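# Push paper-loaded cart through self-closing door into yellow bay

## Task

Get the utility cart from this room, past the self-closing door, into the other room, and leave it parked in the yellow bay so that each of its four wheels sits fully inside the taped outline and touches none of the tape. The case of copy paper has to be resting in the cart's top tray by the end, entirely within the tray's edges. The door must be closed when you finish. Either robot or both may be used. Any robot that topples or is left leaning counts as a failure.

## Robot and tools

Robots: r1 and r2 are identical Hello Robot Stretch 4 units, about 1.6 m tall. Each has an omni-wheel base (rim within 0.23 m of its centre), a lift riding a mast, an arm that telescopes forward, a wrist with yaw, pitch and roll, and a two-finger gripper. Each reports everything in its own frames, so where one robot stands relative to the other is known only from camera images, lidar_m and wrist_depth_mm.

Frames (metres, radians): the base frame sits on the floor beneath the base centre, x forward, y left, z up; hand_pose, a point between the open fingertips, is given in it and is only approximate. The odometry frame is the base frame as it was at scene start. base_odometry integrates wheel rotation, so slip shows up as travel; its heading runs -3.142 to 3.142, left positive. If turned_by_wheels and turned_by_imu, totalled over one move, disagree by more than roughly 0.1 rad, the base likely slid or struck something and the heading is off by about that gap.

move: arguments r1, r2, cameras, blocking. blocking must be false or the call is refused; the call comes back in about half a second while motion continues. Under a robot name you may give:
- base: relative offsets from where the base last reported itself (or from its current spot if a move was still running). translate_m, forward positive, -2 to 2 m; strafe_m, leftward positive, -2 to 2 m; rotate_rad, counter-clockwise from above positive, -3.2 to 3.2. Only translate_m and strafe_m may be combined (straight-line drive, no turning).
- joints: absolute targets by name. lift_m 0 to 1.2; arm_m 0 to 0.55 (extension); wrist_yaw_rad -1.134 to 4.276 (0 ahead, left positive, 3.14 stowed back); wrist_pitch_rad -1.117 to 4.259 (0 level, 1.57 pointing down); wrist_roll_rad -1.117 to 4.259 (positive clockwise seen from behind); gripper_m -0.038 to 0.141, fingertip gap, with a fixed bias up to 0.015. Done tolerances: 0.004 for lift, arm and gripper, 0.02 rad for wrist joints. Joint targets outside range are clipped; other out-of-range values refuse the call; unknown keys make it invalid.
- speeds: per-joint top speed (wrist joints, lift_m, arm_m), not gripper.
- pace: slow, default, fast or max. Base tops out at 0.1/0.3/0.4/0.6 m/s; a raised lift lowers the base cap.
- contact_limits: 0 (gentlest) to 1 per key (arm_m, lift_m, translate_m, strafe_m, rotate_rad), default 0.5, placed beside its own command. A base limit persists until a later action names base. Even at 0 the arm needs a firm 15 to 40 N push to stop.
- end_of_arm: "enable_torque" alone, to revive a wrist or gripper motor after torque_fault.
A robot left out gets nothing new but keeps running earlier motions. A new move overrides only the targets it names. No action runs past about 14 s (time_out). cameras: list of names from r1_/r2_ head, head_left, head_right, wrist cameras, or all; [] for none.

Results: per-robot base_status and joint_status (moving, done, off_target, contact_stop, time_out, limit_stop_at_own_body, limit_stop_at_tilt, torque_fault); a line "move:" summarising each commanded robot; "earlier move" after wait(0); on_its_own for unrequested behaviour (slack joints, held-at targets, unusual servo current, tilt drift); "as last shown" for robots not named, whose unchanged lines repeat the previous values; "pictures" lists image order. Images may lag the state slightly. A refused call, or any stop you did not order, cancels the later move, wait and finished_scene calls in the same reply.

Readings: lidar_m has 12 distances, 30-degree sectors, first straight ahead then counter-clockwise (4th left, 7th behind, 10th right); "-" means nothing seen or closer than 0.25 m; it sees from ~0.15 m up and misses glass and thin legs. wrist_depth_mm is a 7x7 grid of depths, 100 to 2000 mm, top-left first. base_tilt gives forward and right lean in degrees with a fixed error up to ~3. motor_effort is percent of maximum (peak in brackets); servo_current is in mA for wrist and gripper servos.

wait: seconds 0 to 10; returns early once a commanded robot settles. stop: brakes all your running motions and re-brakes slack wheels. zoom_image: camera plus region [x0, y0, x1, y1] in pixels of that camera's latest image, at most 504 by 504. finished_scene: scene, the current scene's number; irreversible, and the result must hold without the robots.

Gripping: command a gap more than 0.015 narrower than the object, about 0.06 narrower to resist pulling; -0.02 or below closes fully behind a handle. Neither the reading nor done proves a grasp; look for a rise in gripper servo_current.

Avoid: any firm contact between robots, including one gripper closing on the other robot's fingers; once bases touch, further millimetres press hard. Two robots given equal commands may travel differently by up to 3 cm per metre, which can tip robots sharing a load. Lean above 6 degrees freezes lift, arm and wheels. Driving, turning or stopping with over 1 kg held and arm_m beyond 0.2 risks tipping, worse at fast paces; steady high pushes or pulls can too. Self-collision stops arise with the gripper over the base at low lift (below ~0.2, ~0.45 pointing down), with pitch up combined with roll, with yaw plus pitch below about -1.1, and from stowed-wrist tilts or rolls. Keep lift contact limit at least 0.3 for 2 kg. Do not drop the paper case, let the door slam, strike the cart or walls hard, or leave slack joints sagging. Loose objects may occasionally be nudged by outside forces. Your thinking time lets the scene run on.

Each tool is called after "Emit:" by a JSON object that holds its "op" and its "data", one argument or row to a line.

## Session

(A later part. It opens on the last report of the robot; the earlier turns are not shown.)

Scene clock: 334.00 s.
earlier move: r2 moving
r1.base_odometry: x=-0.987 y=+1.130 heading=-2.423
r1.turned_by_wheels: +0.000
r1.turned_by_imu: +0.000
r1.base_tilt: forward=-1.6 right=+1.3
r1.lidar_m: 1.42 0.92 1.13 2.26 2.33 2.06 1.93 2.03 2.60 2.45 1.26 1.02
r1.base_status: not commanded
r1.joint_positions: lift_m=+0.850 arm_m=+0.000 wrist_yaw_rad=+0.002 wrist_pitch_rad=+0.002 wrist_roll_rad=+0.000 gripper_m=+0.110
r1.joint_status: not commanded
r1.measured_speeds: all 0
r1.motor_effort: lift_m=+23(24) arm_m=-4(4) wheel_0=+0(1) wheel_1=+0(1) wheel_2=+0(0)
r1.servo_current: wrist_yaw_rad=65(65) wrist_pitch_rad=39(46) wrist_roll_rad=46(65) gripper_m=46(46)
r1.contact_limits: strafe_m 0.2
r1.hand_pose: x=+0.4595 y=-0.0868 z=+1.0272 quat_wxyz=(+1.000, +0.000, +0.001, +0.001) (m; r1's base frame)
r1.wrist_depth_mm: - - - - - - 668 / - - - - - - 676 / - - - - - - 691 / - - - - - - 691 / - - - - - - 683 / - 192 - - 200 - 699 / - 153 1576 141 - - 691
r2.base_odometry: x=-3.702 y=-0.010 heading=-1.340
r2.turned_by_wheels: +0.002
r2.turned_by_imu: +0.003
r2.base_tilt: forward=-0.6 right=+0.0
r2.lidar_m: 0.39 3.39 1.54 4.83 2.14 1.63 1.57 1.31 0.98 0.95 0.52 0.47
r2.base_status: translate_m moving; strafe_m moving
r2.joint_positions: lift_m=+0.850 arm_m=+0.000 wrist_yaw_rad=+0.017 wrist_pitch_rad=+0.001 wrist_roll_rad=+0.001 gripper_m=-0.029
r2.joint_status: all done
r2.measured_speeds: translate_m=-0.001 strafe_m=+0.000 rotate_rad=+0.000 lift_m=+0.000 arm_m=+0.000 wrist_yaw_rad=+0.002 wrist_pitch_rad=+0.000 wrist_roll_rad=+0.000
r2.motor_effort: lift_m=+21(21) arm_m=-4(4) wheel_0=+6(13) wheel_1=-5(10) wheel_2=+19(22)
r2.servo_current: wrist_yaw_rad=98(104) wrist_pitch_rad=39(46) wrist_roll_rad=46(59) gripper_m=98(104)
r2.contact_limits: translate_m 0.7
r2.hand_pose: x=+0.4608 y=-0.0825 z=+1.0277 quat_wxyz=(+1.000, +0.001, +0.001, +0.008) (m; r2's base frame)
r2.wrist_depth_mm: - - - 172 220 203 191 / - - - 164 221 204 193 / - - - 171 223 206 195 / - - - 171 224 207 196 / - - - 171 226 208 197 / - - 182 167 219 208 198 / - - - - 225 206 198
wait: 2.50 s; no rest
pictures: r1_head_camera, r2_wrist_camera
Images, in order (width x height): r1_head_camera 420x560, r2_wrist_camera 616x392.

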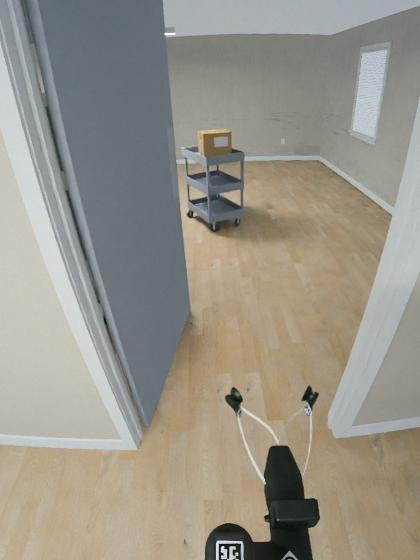

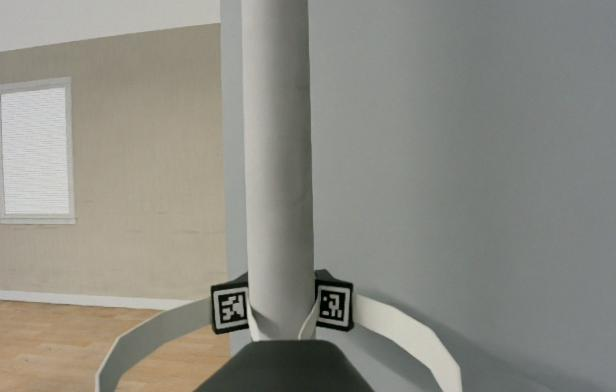

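Emit:
{"op": "move", "data": {
  "blocking": false,
  "cameras": [],
  "r2": {"base":{"translate_m":-0.2,"strafe_m":0.02},"pace":"slow","contact_limits":{"translate_m":0.7}}
}}

Emit:
{"op": "wait", "data": {
  "seconds": 2.7,
  "cameras": ["r1_head_camera","r2_head_right_camera"]
}}

Scene clock: 337.83 s.
earlier move: r2 done
move: r2 moving
r1: as last shown
r1.lidar_m: 1.41 0.91 1.11 2.25 2.31 2.06 1.96 2.05 2.59 2.47 1.25 1.01
r1.servo_current: wrist_yaw_rad=39(59) wrist_pitch_rad=39(46) wrist_roll_rad=39(52) gripper_m=39(46)
r1.contact_limits: strafe_m 0.2
r1.wrist_depth_mm: - - - - - - 668 / - - - - - - 676 / - - - - - - 683 / - - - - - - 683 / - - - - - - 691 / - 192 - - 200 - 699 / - 152 1618 141 - - 691
r2.base_odometry: x=-3.703 y=+0.003 heading=-1.338
r2.turned_by_wheels: +0.002
r2.turned_by_imu: +0.002
r2.base_tilt: forward=-0.6 right=+0.0
r2.lidar_m: 0.38 3.40 1.54 4.84 2.12 1.58 1.55 1.28 0.98 0.95 0.56 0.47
r2.base_status: translate_m moving; strafe_m moving
r2.joint_positions: lift_m=+0.850 arm_m=+0.000 wrist_yaw_rad=+0.018 wrist_pitch_rad=+0.001 wrist_roll_rad=+0.001 gripper_m=-0.029
r2.joint_status: not commanded
r2.measured_speeds: translate_m=-0.049 strafe_m=+0.005 rotate_rad=-0.001 lift_m=+0.000 arm_m=+0.000 wrist_yaw_rad=+0.004 wrist_pitch_rad=+0.000 wrist_roll_rad=+0.000
r2.motor_effort: lift_m=+21(21) arm_m=-4(4) wheel_0=+4(9) wheel_1=-6(8) wheel_2=+25(25)
r2.servo_current: wrist_yaw_rad=85(104) wrist_pitch_rad=46(46) wrist_roll_rad=46(59) gripper_m=91(98)
r2.contact_limits: translate_m 0.7
r2.hand_pose: x=+0.4608 y=-0.0822 z=+1.0277 quat_wxyz=(+1.000, +0.001, +0.001, +0.009) (m; r2's base frame)
r2.wrist_depth_mm: - - - 170 220 204 193 / - - - 164 221 205 194 / - - - 170 224 207 195 / - - - 170 225 208 196 / - - - 166 227 208 198 / - - 183 167 220 210 198 / - - - - 226 207 199
pictures: none
No camera images: "cameras" was empty.

Scene clock: 340.53 s.
earlier move: r2 moving
r1.base_odometry: x=-0.987 y=+1.130 heading=-2.423
r1.turned_by_wheels: +0.000
r1.turned_by_imu: +0.000
r1.base_tilt: forward=-1.6 right=+1.3
r1.lidar_m: 1.81 0.92 1.13 2.26 2.33 2.06 1.93 2.03 2.59 2.43 1.25 0.99
r1.base_status: not commanded
r1.joint_positions: lift_m=+0.850 arm_m=+0.000 wrist_yaw_rad=+0.002 wrist_pitch_rad=+0.002 wrist_roll_rad=+0.000 gripper_m=+0.110
r1.joint_status: not commanded
r1.measured_speeds: all 0
r1.motor_effort: lift_m=+23(24) arm_m=-4(4) wheel_0=+1(1) wheel_1=-1(1) wheel_2=+0(0)
r1.servo_current: wrist_yaw_rad=39(72) wrist_pitch_rad=39(52) wrist_roll_rad=39(72) gripper_m=39(46)
r1.contact_limits: strafe_m 0.2
r1.hand_pose: x=+0.4595 y=-0.0868 z=+1.0272 quat_wxyz=(+1.000, +0.000, +0.001, +0.001) (m; r1's base frame)
r1.wrist_depth_mm: - - - - - - 676 / - - - - - - 683 / - - - - - - 683 / - 1618 - - - - 691 / - - - - - - 691 / - 192 - - 200 - 691 / - 153 - 142 - - 691
r2.base_odometry: x=-3.728 y=+0.189 heading=-1.339
r2.turned_by_wheels: -0.001
r2.turned_by_imu: +0.003
r2.base_tilt: forward=-0.7 right=+0.0
r2.lidar_m: 0.41 3.59 1.62 4.27 1.84 1.42 1.37 1.29 1.00 0.95 0.64 0.50
r2.base_status: translate_m moving; strafe_m moving
r2.joint_positions: lift_m=+0.850 arm_m=+0.000 wrist_yaw_rad=+0.021 wrist_pitch_rad=+0.001 wrist_roll_rad=+0.001 gripper_m=-0.029
r2.joint_status: not commanded
r2.measured_speeds: all 0
r2.motor_effort: lift_m=+21(21) arm_m=-4(4) wheel_0=+6(11) wheel_1=-4(8) wheel_2=+15(26)
r2.servo_current: wrist_yaw_rad=124(137) wrist_pitch_rad=39(46) wrist_roll_rad=39(65) gripper_m=98(98)
r2.contact_limits: translate_m 0.7
r2.hand_pose: x=+0.4611 y=-0.0815 z=+1.0277 quat_wxyz=(+1.000, +0.001, +0.001, +0.010) (m; r2's base frame)
r2.wrist_depth_mm: - - 250 171 231 224 216 / - - 251 164 232 224 218 / - - 252 170 234 225 219 / - - 253 170 235 227 221 / - - 255 166 237 228 223 / - - 182 167 234 229 223 / - - 258 - 237 228 224
wait: 2.70 s; no rest
pictures: r1_head_camera, r2_head_right_camera
Images, in order (width x height): r1_head_camera 420x560, r2_head_right_camera 420x672.

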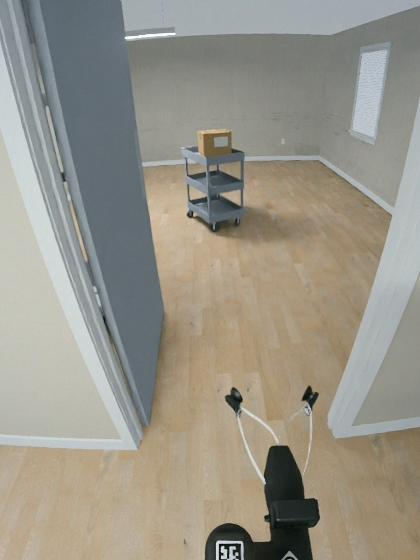

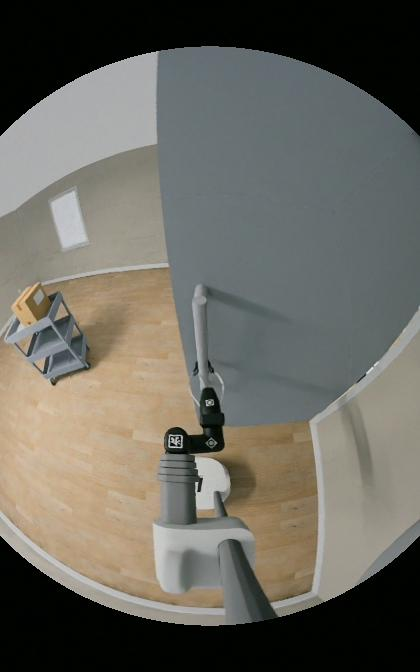

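Emit:
{"op": "move", "data": {
  "blocking": false,
  "cameras": [],
  "r1": {"base":{"translate_m":1.84,"strafe_m":-0.07},"pace":"max","contact_limits":{"translate_m":0.3}},
  "r2": {"base":{"translate_m":-0.1,"strafe_m":0.03},"pace":"slow","contact_limits":{"translate_m":0.7}}
}}

Emit:
{"op": "wait", "data": {
  "seconds": 1.2,
  "cameras": ["r1_head_camera"]
}}

Emit:
{"op": "wait", "data": {
  "seconds": 5,
  "cameras": ["r1_head_camera","r1_head_left_camera","r2_head_right_camera"]
}}

Scene clock: 362.23 s.
earlier move: r2 done
move: r1 moving; r2 moving
r1.base_odometry: x=-1.020 y=+1.103 heading=-2.423
r1.turned_by_wheels: +0.000
r1.turned_by_imu: +0.000
r1.base_tilt: forward=-1.6 right=+1.3
r1.lidar_m: 1.88 0.89 1.09 2.25 2.33 2.12 1.99 2.07 2.56 2.45 1.19 0.98
r1.base_status: translate_m moving; strafe_m moving
r1.joint_positions: lift_m=+0.850 arm_m=+0.000 wrist_yaw_rad=+0.002 wrist_pitch_rad=+0.002 wrist_roll_rad=+0.000 gripper_m=+0.110
r1.joint_status: not commanded
r1.measured_speeds: translate_m=+0.165 strafe_m=-0.006 rotate_rad=+0.005 lift_m=+0.000 arm_m=+0.000 wrist_yaw_rad=+0.000 wrist_pitch_rad=+0.000 wrist_roll_rad=+0.000
r1.motor_effort: lift_m=+23(23) arm_m=-3(4) wheel_0=+8(10) wheel_1=+5(7) wheel_2=-9(11)
r1.servo_current: wrist_yaw_rad=39(59) wrist_pitch_rad=39(46) wrist_roll_rad=33(65) gripper_m=39(52)
r1.contact_limits: translate_m 0.3
r1.hand_pose: x=+0.4595 y=-0.0868 z=+1.0272 quat_wxyz=(+1.000, +0.000, +0.001, +0.001) (m; r1's base frame)
r1.wrist_depth_mm: - - - - - - 654 / - - - - - - 654 / - 1618 - - - - 668 / - 1618 - - - - 668 / - - - - - - 661 / - 191 - - 200 - 654 / - 153 - 141 - - 668
r2.base_odometry: x=-3.727 y=+0.202 heading=-1.338
r2.turned_by_wheels: +0.001
r2.turned_by_imu: +0.002
r2.base_tilt: forward=-0.6 right=+0.1
r2.lidar_m: 0.38 2.01 1.65 4.16 1.85 1.40 1.35 1.29 0.99 0.95 0.68 0.48
r2.base_status: translate_m moving; strafe_m moving
r2.joint_positions: lift_m=+0.850 arm_m=+0.000 wrist_yaw_rad=+0.021 wrist_pitch_rad=+0.001 wrist_roll_rad=+0.001 gripper_m=-0.029
r2.joint_status: not commanded
r2.measured_speeds: translate_m=-0.050 strafe_m=+0.014 rotate_rad=-0.003 lift_m=+0.000 arm_m=+0.000 wrist_yaw_rad=+0.000 wrist_pitch_rad=+0.000 wrist_roll_rad=+0.000
r2.motor_effort: lift_m=+21(21) arm_m=-4(4) wheel_0=-2(7) wheel_1=-5(6) wheel_2=+20(22)
r2.servo_current: wrist_yaw_rad=117(124) wrist_pitch_rad=33(46) wrist_roll_rad=46(59) gripper_m=85(98)
r2.contact_limits: translate_m 0.7
r2.hand_pose: x=+0.4611 y=-0.0815 z=+1.0277 quat_wxyz=(+1.000, +0.001, +0.001, +0.010) (m; r2's base frame)
r2.wrist_depth_mm: - - 248 167 233 225 219 / - - 250 163 234 226 220 / - - 252 167 236 228 222 / - - 253 167 236 229 222 / - - 255 166 237 229 225 / - - 183 167 236 230 225 / - - 259 - 239 230 226
pictures: none
No camera images: "cameras" was empty.

Scene clock: 363.43 s.
earlier move: r1 moving; r2 moving
r1.base_odometry: x=-1.335 y=+0.848 heading=-2.423
r1.turned_by_wheels: +0.000
r1.turned_by_imu: -0.001
r1.base_tilt: forward=-1.6 right=+1.3
r1.lidar_m: 2.83 0.66 0.59 1.32 2.36 2.53 2.39 2.49 2.52 1.92 0.66 0.72
r1.base_status: translate_m moving; strafe_m moving
r1.joint_positions: lift_m=+0.850 arm_m=+0.000 wrist_yaw_rad=+0.002 wrist_pitch_rad=+0.002 wrist_roll_rad=+0.000 gripper_m=+0.110
r1.joint_status: not commanded
r1.measured_speeds: translate_m=+0.405 strafe_m=-0.015 rotate_rad=-0.003 lift_m=+0.000 arm_m=+0.000 wrist_yaw_rad=+0.000 wrist_pitch_rad=+0.000 wrist_roll_rad=+0.000
r1.motor_effort: lift_m=+23(23) arm_m=-4(4) wheel_0=+4(10) wheel_1=+3(9) wheel_2=-5(12)
r1.servo_current: wrist_yaw_rad=52(59) wrist_pitch_rad=46(46) wrist_roll_rad=46(72) gripper_m=46(52)
r1.contact_limits: translate_m 0.3
r1.hand_pose: x=+0.4595 y=-0.0868 z=+1.0272 quat_wxyz=(+1.000, +0.000, +0.001, +0.001) (m; r1's base frame)
r1.wrist_depth_mm: - - - - - - - / - - - - - - - / 1205 - - - - - - / 1205 - - - - - - / - - - - - - - / - - - - 200 - - / - - - 141 - - -
r2.base_odometry: x=-3.722 y=+0.288 heading=-1.340
r2.turned_by_wheels: -0.002
r2.turned_by_imu: -0.002
r2.base_tilt: forward=-0.6 right=+0.1
r2.lidar_m: 0.39 1.90 1.66 3.96 1.74 1.30 1.27 1.34 0.99 0.97 0.69 0.47
r2.base_status: translate_m moving; strafe_m moving
r2.joint_positions: lift_m=+0.850 arm_m=+0.000 wrist_yaw_rad=+0.000 wrist_pitch_rad=+0.001 wrist_roll_rad=+0.001 gripper_m=-0.029
r2.joint_status: not commanded
r2.measured_speeds: translate_m=-0.031 strafe_m=+0.010 rotate_rad=+0.000 lift_m=+0.000 arm_m=+0.000 wrist_yaw_rad=-0.014 wrist_pitch_rad=+0.000 wrist_roll_rad=+0.000
r2.motor_effort: lift_m=+21(21) arm_m=-4(4) wheel_0=-8(12) wheel_1=-7(9) wheel_2=+7(22)
r2.servo_current: wrist_yaw_rad=33(130) wrist_pitch_rad=39(46) wrist_roll_rad=46(59) gripper_m=98(104)
r2.contact_limits: translate_m 0.7
r2.hand_pose: x=+0.4594 y=-0.0873 z=+1.0277 quat_wxyz=(+1.000, +0.001, +0.001, +0.000) (m; r2's base frame)
r2.wrist_depth_mm: - - 240 162 241 242 - / - - 242 164 243 244 244 / - - 244 166 244 245 246 / - - 244 164 245 247 247 / - - 245 168 247 248 247 / - - 183 166 180 249 251 / - - 248 - 250 250 252
wait: 1.20 s; no rest
pictures: r1_head_camera
Images, in order (width x height): r1_head_camera 420x560.

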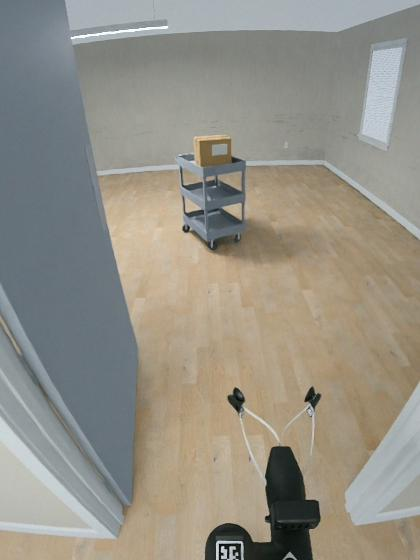

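Scene clock: 364.00 s.
earlier move: r1 moving; r2 done
r1.base_odometry: x=-1.513 y=+0.704 heading=-2.423
r1.turned_by_wheels: +0.000
r1.turned_by_imu: +0.000
r1.base_tilt: forward=-1.6 right=+1.3
r1.lidar_m: 2.61 0.65 0.48 0.53 2.40 2.75 2.62 2.73 2.54 0.86 0.55 3.25
r1.base_status: translate_m moving; strafe_m moving
r1.joint_positions: lift_m=+0.850 arm_m=+0.000 wrist_yaw_rad=+0.002 wrist_pitch_rad=+0.002 wrist_roll_rad=+0.000 gripper_m=+0.110
r1.joint_status: not commanded
r1.measured_speeds: translate_m=+0.406 strafe_m=-0.015 rotate_rad=-0.003 lift_m=+0.000 arm_m=+0.000 wrist_yaw_rad=+0.000 wrist_pitch_rad=+0.000 wrist_roll_rad=+0.000
r1.motor_effort: lift_m=+23(23) arm_m=-4(4) wheel_0=+4(10) wheel_1=+2(9) wheel_2=-6(12)
r1.servo_current: wrist_yaw_rad=59(65) wrist_pitch_rad=39(46) wrist_roll_rad=52(72) gripper_m=39(52)
r1.contact_limits: translate_m 0.3
r1.hand_pose: x=+0.4595 y=-0.0868 z=+1.0272 quat_wxyz=(+1.000, +0.000, +0.001, +0.001) (m; r1's base frame)
r1.wrist_depth_mm: - - - - - - - / - - - - - - - / - - - - - - - / - - - - - - - / - - - - - - - / - - - - 201 - - / - - - 141 - - -
r2.base_odometry: x=-3.722 y=+0.293 heading=-1.340
r2.turned_by_wheels: +0.000
r2.turned_by_imu: +0.000
r2.base_tilt: forward=-0.6 right=+0.1
r2.lidar_m: 0.37 1.85 1.67 3.98 1.70 1.31 1.26 1.34 1.01 0.97 0.70 0.43
r2.base_status: done
r2.joint_positions: lift_m=+0.850 arm_m=+0.000 wrist_yaw_rad=-0.001 wrist_pitch_rad=+0.001 wrist_roll_rad=+0.001 gripper_m=-0.029
r2.joint_status: not commanded
r2.measured_speeds: all 0
r2.motor_effort: lift_m=+21(21) arm_m=-4(4) wheel_0=-11(13) wheel_1=-7(9) wheel_2=+6(22)
r2.servo_current: wrist_yaw_rad=46(130) wrist_pitch_rad=39(46) wrist_roll_rad=39(59) gripper_m=91(104)
r2.contact_limits: translate_m 0.7
r2.hand_pose: x=+0.4592 y=-0.0878 z=+1.0277 quat_wxyz=(+1.000, +0.001, +0.001, -0.001) (m; r2's base frame)
r2.wrist_depth_mm: - - 239 162 242 243 245 / - - 241 162 243 244 247 / - - 240 166 245 246 246 / - - 245 164 246 247 249 / - - 245 167 248 249 250 / - - 183 167 181 250 251 / - - 247 - 250 252 253
wait: 0.57 of 5 s (r2 has come to rest)
pictures: r1_head_camera, r1_head_left_camera, r2_head_right_camera
Images, in order (width x height): r1_head_camera 420x560, r1_head_left_camera 420x672, r2_head_right_camera 420x672.

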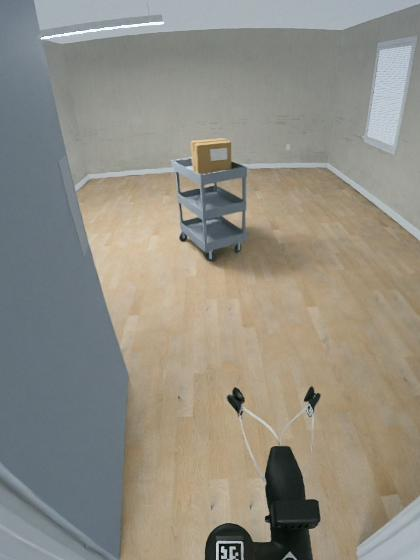

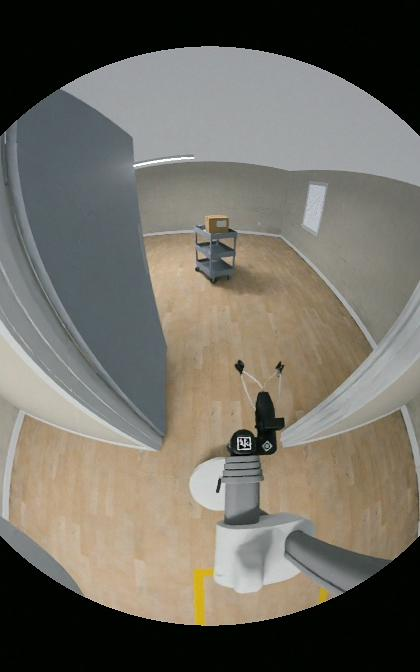

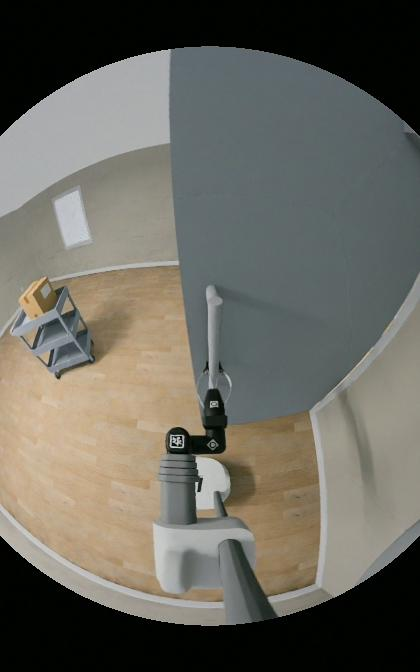

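Emit:
{"op": "wait", "data": {
  "seconds": 5,
  "cameras": ["r1_head_camera","r1_head_left_camera"]
}}

Scene clock: 369.07 s.
earlier move: r1 done
r1.base_odometry: x=-2.418 y=-0.029 heading=-2.423
r1.turned_by_wheels: +0.000
r1.turned_by_imu: +0.000
r1.base_tilt: forward=-1.6 right=+1.3
r1.lidar_m: 1.42 3.65 2.57 0.61 0.60 0.75 3.86 0.96 1.15 2.30 2.36 3.12
r1.base_status: done
r1.joint_positions: lift_m=+0.850 arm_m=+0.000 wrist_yaw_rad=+0.002 wrist_pitch_rad=+0.002 wrist_roll_rad=+0.000 gripper_m=+0.110
r1.joint_status: not commanded
r1.measured_speeds: all 0
r1.motor_effort: lift_m=+23(23) arm_m=-4(4) wheel_0=+1(10) wheel_1=+0(9) wheel_2=+0(12)
r1.servo_current: wrist_yaw_rad=33(78) wrist_pitch_rad=39(52) wrist_roll_rad=52(72) gripper_m=39(52)
r1.contact_limits: translate_m 0.3
r1.hand_pose: x=+0.4595 y=-0.0868 z=+1.0272 quat_wxyz=(+1.000, +0.000, +0.001, +0.001) (m; r1's base frame)
r1.wrist_depth_mm: - - - - - - - / - - - - - - - / - - - - - - - / - - - - - - - / - - 1430 - - - - / - - 212 - 200 - - / - - 1336 141 - - -
r2.base_odometry: x=-3.722 y=+0.293 heading=-1.340
r2.turned_by_wheels: +0.000
r2.turned_by_imu: +0.001
r2.base_tilt: forward=-0.6 right=+0.0
r2.lidar_m: 0.41 1.85 1.67 3.96 1.75 1.30 1.27 1.32 1.02 0.98 0.69 0.42
r2.base_status: done
r2.joint_positions: lift_m=+0.850 arm_m=+0.000 wrist_yaw_rad=-0.001 wrist_pitch_rad=+0.001 wrist_roll_rad=+0.001 gripper_m=-0.029
r2.joint_status: not commanded
r2.measured_speeds: all 0
r2.motor_effort: lift_m=+21(21) arm_m=-4(4) wheel_0=-10(13) wheel_1=-7(9) wheel_2=+6(22)
r2.servo_current: wrist_yaw_rad=39(130) wrist_pitch_rad=46(52) wrist_roll_rad=52(59) gripper_m=91(104)
r2.contact_limits: translate_m 0.7
r2.hand_pose: x=+0.4592 y=-0.0878 z=+1.0277 quat_wxyz=(+1.000, +0.001, +0.001, -0.001) (m; r2's base frame)
r2.wrist_depth_mm: - - 239 161 243 244 245 / - - 241 162 244 245 246 / - - 242 166 244 245 248 / - - 243 164 246 248 249 / - - 245 167 248 250 248 / - - 183 166 181 250 253 / - - 247 - 250 251 253
wait: 0.00 of 5 s (r1 has come to rest)
pictures: r1_head_camera, r1_head_left_camera
Images, in order (width x height): r1_head_camera 420x560, r1_head_left_camera 420x672.

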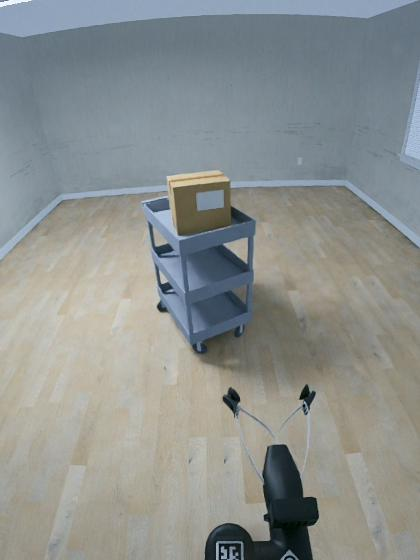

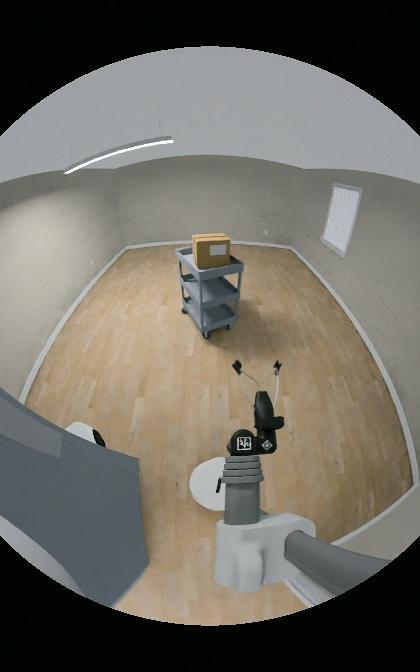

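Emit:
{"op": "move", "data": {
  "blocking": false,
  "cameras": [],
  "r1": {"base":{"translate_m":2.0,"strafe_m":1.3},"pace":"max","contact_limits":{"translate_m":0.3}}
}}

Emit:
{"op": "wait", "data": {
  "seconds": 9,
  "cameras": ["r1_head_camera","r1_head_right_camera"]
}}

Emit:
{"op": "move", "data": {
  "blocking": false,
  "cameras": [],
  "r1": {"base":{"translate_m":0.7,"strafe_m":0.05},"joints":{"wrist_roll_rad":1.568,"gripper_m":0.1},"pace":"max","contact_limits":{"translate_m":0.3}}
}}

Emit:
{"op": "wait", "data": {
  "seconds": 5,
  "cameras": ["r1_head_right_camera"]
}}

Emit:
{"op": "move", "data": {
  "blocking": false,
  "cameras": [],
  "r1": {"base":{"rotate_rad":-2.53},"joints":{"lift_m":0.72},"pace":"fast"}
}}

Emit:
{"op": "wait", "data": {
  "seconds": 5,
  "cameras": ["r1_head_camera","r1_head_left_camera"]
}}

Scene clock: 393.03 s.
move: r1 moving
r1.base_odometry: x=-2.431 y=-0.075 heading=-2.424
r1.turned_by_wheels: +0.000
r1.turned_by_imu: +0.000
r1.base_tilt: forward=-1.6 right=+1.3
r1.lidar_m: 1.37 3.63 2.50 0.58 0.59 0.72 3.90 0.98 1.23 2.31 2.37 3.16
r1.base_status: translate_m moving; strafe_m moving
r1.joint_positions: lift_m=+0.850 arm_m=+0.000 wrist_yaw_rad=+0.002 wrist_pitch_rad=+0.002 wrist_roll_rad=+0.000 gripper_m=+0.110
r1.joint_status: not commanded
r1.measured_speeds: translate_m=+0.153 strafe_m=+0.100 rotate_rad=-0.004 lift_m=+0.000 arm_m=+0.000 wrist_yaw_rad=+0.000 wrist_pitch_rad=+0.000 wrist_roll_rad=+0.000
r1.motor_effort: lift_m=+23(23) arm_m=-4(4) wheel_0=-5(6) wheel_1=+8(12) wheel_2=-9(11)
r1.servo_current: wrist_yaw_rad=33(72) wrist_pitch_rad=46(46) wrist_roll_rad=39(59) gripper_m=39(52)
r1.contact_limits: translate_m 0.3
r1.hand_pose: x=+0.4595 y=-0.0868 z=+1.0272 quat_wxyz=(+1.000, +0.000, +0.001, +0.001) (m; r1's base frame)
r1.wrist_depth_mm: - - - - - - - / - - - - - - - / - - - - - - - / - - - - - - - / - - 1397 - - - - / - - 211 - 200 - - / - - 1182 141 - - -
r2: as last shown
r2.turned_by_imu: +0.000
r2.base_tilt: forward=-0.7 right=+0.1
r2.lidar_m: 0.42 1.91 1.67 3.92 1.71 1.31 1.28 1.33 1.02 0.98 0.71 0.41
r2.motor_effort: lift_m=+21(21) arm_m=-4(4) wheel_0=-11(11) wheel_1=-7(7) wheel_2=+6(7)
r2.servo_current: wrist_yaw_rad=39(59) wrist_pitch_rad=46(46) wrist_roll_rad=46(52) gripper_m=98(98)
r2.contact_limits: translate_m 0.7
r2.wrist_depth_mm: - - 239 161 242 244 245 / - - 241 162 243 244 247 / - - 241 166 244 246 247 / - - 244 164 246 248 249 / - - 245 168 248 250 250 / - - 184 167 180 251 252 / - - 247 - 251 252 253
pictures: none
No camera images: "cameras" was empty.

Scene clock: 399.77 s.
earlier move: r1 done
r1.base_odometry: x=-3.069 y=-2.324 heading=-2.424
r1.turned_by_wheels: +0.000
r1.turned_by_imu: +0.009
r1.base_tilt: forward=-1.6 right=+1.3
r1.lidar_m: 2.90 1.82 1.30 1.22 1.28 1.71 1.66 1.94 0.95 0.76 3.62 3.06
r1.base_status: done
r1.joint_positions: lift_m=+0.850 arm_m=+0.000 wrist_yaw_rad=+0.002 wrist_pitch_rad=+0.002 wrist_roll_rad=+0.000 gripper_m=+0.110
r1.joint_status: not commanded
r1.measured_speeds: all 0
r1.motor_effort: lift_m=+23(23) arm_m=-4(4) wheel_0=-4(7) wheel_1=+0(13) wheel_2=+0(11)
r1.servo_current: wrist_yaw_rad=46(72) wrist_pitch_rad=39(52) wrist_roll_rad=46(65) gripper_m=46(52)
r1.contact_limits: translate_m 0.3
r1.hand_pose: x=+0.4595 y=-0.0868 z=+1.0272 quat_wxyz=(+1.000, +0.000, +0.001, +0.001) (m; r1's base frame)
r1.wrist_depth_mm: - - - - - - - / - - - - - - - / - - - - - - - / - - - - - - - / - - - - - - - / - - - - 201 - - / - - - 141 - - -
r2.base_odometry: x=-3.722 y=+0.293 heading=-1.340
r2.turned_by_wheels: +0.000
r2.turned_by_imu: +0.001
r2.base_tilt: forward=-0.6 right=+0.1
r2.lidar_m: 0.40 1.87 1.68 1.68 1.71 1.30 1.27 1.32 1.00 0.98 0.68 0.45
r2.base_status: not commanded
r2.joint_positions: lift_m=+0.850 arm_m=+0.000 wrist_yaw_rad=-0.001 wrist_pitch_rad=+0.001 wrist_roll_rad=+0.001 gripper_m=-0.029
r2.joint_status: not commanded
r2.measured_speeds: all 0
r2.motor_effort: lift_m=+21(21) arm_m=-4(4) wheel_0=-11(11) wheel_1=-7(8) wheel_2=+7(7)
r2.servo_current: wrist_yaw_rad=52(59) wrist_pitch_rad=39(46) wrist_roll_rad=39(65) gripper_m=91(104)
r2.contact_limits: translate_m 0.7
r2.hand_pose: x=+0.4592 y=-0.0878 z=+1.0277 quat_wxyz=(+1.000, +0.001, +0.001, -0.001) (m; r2's base frame)
r2.wrist_depth_mm: - - 239 161 241 243 244 / - - 242 162 243 245 246 / - - 242 166 245 246 247 / - - 243 164 247 247 249 / - - 246 167 248 250 251 / - - 183 166 181 250 252 / - - 248 - 251 253 253
wait: 6.73 of 9 s (r1 has come to rest)
pictures: r1_head_camera, r1_head_right_camera
Images, in order (width x height): r1_head_camera 420x560, r1_head_right_camera 420x672.

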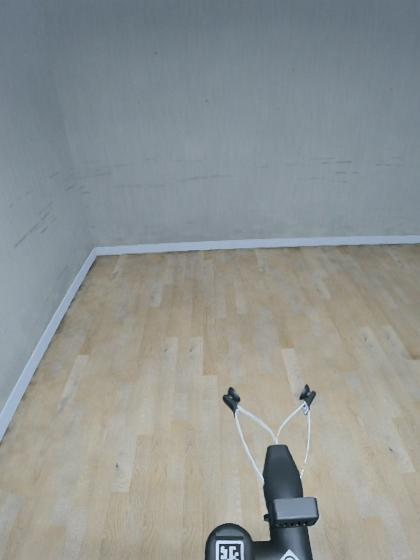

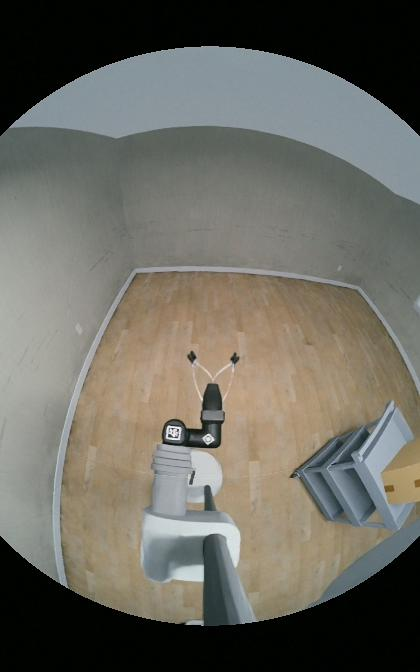

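Scene clock: 400.27 s.
move: r1 moving
r1.base_odometry: x=-3.099 y=-2.354 heading=-2.423
r1.turned_by_wheels: +0.000
r1.turned_by_imu: +0.000
r1.base_tilt: forward=-1.6 right=+1.3
r1.lidar_m: 2.86 1.84 1.28 1.22 1.26 1.68 1.70 1.98 0.93 0.73 3.61 3.01
r1.base_status: translate_m moving; strafe_m moving
r1.joint_positions: lift_m=+0.850 arm_m=+0.000 wrist_yaw_rad=+0.002 wrist_pitch_rad=+0.002 wrist_roll_rad=+0.680 gripper_m=+0.101
r1.joint_status: wrist_roll_rad moving; gripper_m moving
r1.measured_speeds: translate_m=+0.163 strafe_m=+0.013 rotate_rad=-0.003 lift_m=+0.000 arm_m=+0.000 wrist_yaw_rad=+0.000 wrist_pitch_rad=+0.000 wrist_roll_rad=+1.820
r1.motor_effort: lift_m=+23(23) arm_m=-4(4) wheel_0=+7(9) wheel_1=+7(9) wheel_2=-10(11)
r1.servo_current: wrist_yaw_rad=52(52) wrist_pitch_rad=46(52) wrist_roll_rad=52(143) gripper_m=33(65)
r1.contact_limits: translate_m 0.3
r1.hand_pose: x=+0.4595 y=-0.0868 z=+1.0272 quat_wxyz=(+0.943, +0.333, +0.001, +0.001) (m; r1's base frame)
r1.wrist_depth_mm: - - - - - - - / - - - - - - - / - - - - - - - / - - - - - - - / - - - - - - - / - - 214 - 198 1921 1618 / - - - 145 - 1618 1366
r2: as last shown
r2.turned_by_imu: +0.000
r2.lidar_m: 0.40 1.91 1.65 1.74 1.70 1.29 1.26 1.29 1.01 0.97 0.71 0.44
r2.motor_effort: lift_m=+21(21) arm_m=-4(5) wheel_0=-11(11) wheel_1=-7(8) wheel_2=+6(7)
r2.servo_current: wrist_yaw_rad=46(52) wrist_pitch_rad=46(46) wrist_roll_rad=46(52) gripper_m=91(98)
r2.contact_limits: translate_m 0.7
r2.wrist_depth_mm: - - 239 161 241 244 244 / - - 241 162 243 246 246 / - - 242 166 244 246 247 / - - 243 164 246 248 249 / - - 245 167 247 249 250 / - - 183 166 181 250 251 / - - 247 - 250 251 252
pictures: none
No camera images: "cameras" was empty.

Scene clock: 403.00 s.
earlier move: r1 done
r1.base_odometry: x=-3.564 y=-2.822 heading=-2.423
r1.turned_by_wheels: +0.000
r1.turned_by_imu: +0.000
r1.base_tilt: forward=-1.6 right=+1.2
r1.lidar_m: 2.20 1.82 1.27 1.19 1.26 1.68 2.38 1.40 1.03 3.51 3.28 2.32
r1.base_status: done
r1.joint_positions: lift_m=+0.850 arm_m=+0.000 wrist_yaw_rad=+0.002 wrist_pitch_rad=+0.002 wrist_roll_rad=+1.566 gripper_m=+0.100
r1.joint_status: all done
r1.measured_speeds: all 0
r1.motor_effort: lift_m=+23(23) arm_m=-3(4) wheel_0=+2(9) wheel_1=+1(9) wheel_2=+2(12)
r1.servo_current: wrist_yaw_rad=26(78) wrist_pitch_rad=39(52) wrist_roll_rad=59(143) gripper_m=46(65)
r1.contact_limits: translate_m 0.3
r1.hand_pose: x=+0.4595 y=-0.0868 z=+1.0272 quat_wxyz=(+0.709, +0.705, +0.001, +0.000) (m; r1's base frame)
r1.wrist_depth_mm: - - - - - - 1430 / - - - - - - 1464 / - - - - - - 1499 / - - - - - - 1499 / - - - - - - 1499 / - 190 195 - 190 1808 1499 / - 144 - 141 - - 1537
r2.base_odometry: x=-3.722 y=+0.293 heading=-1.340
r2.turned_by_wheels: +0.000
r2.turned_by_imu: +0.000
r2.base_tilt: forward=-0.6 right=+0.1
r2.lidar_m: 0.40 1.88 1.66 2.36 1.70 1.31 1.26 1.33 1.00 0.96 0.71 0.41
r2.base_status: not commanded
r2.joint_positions: lift_m=+0.850 arm_m=+0.000 wrist_yaw_rad=-0.001 wrist_pitch_rad=+0.001 wrist_roll_rad=+0.001 gripper_m=-0.029
r2.joint_status: not commanded
r2.measured_speeds: all 0
r2.motor_effort: lift_m=+21(21) arm_m=-4(5) wheel_0=-10(11) wheel_1=-7(8) wheel_2=+6(7)
r2.servo_current: wrist_yaw_rad=46(59) wrist_pitch_rad=33(52) wrist_roll_rad=39(65) gripper_m=91(98)
r2.contact_limits: translate_m 0.7
r2.hand_pose: x=+0.4592 y=-0.0878 z=+1.0277 quat_wxyz=(+1.000, +0.001, +0.001, -0.001) (m; r2's base frame)
r2.wrist_depth_mm: - - 238 161 242 244 246 / - - 241 162 243 245 247 / - - 242 166 245 245 247 / - - 244 164 247 248 250 / - - 246 167 248 249 250 / - - 183 167 181 250 251 / - - 248 - 251 252 253
wait: 2.73 of 5 s (r1 has come to rest)
pictures: r1_head_right_camera
Images, in order (width x height): r1_head_right_camera 420x672.

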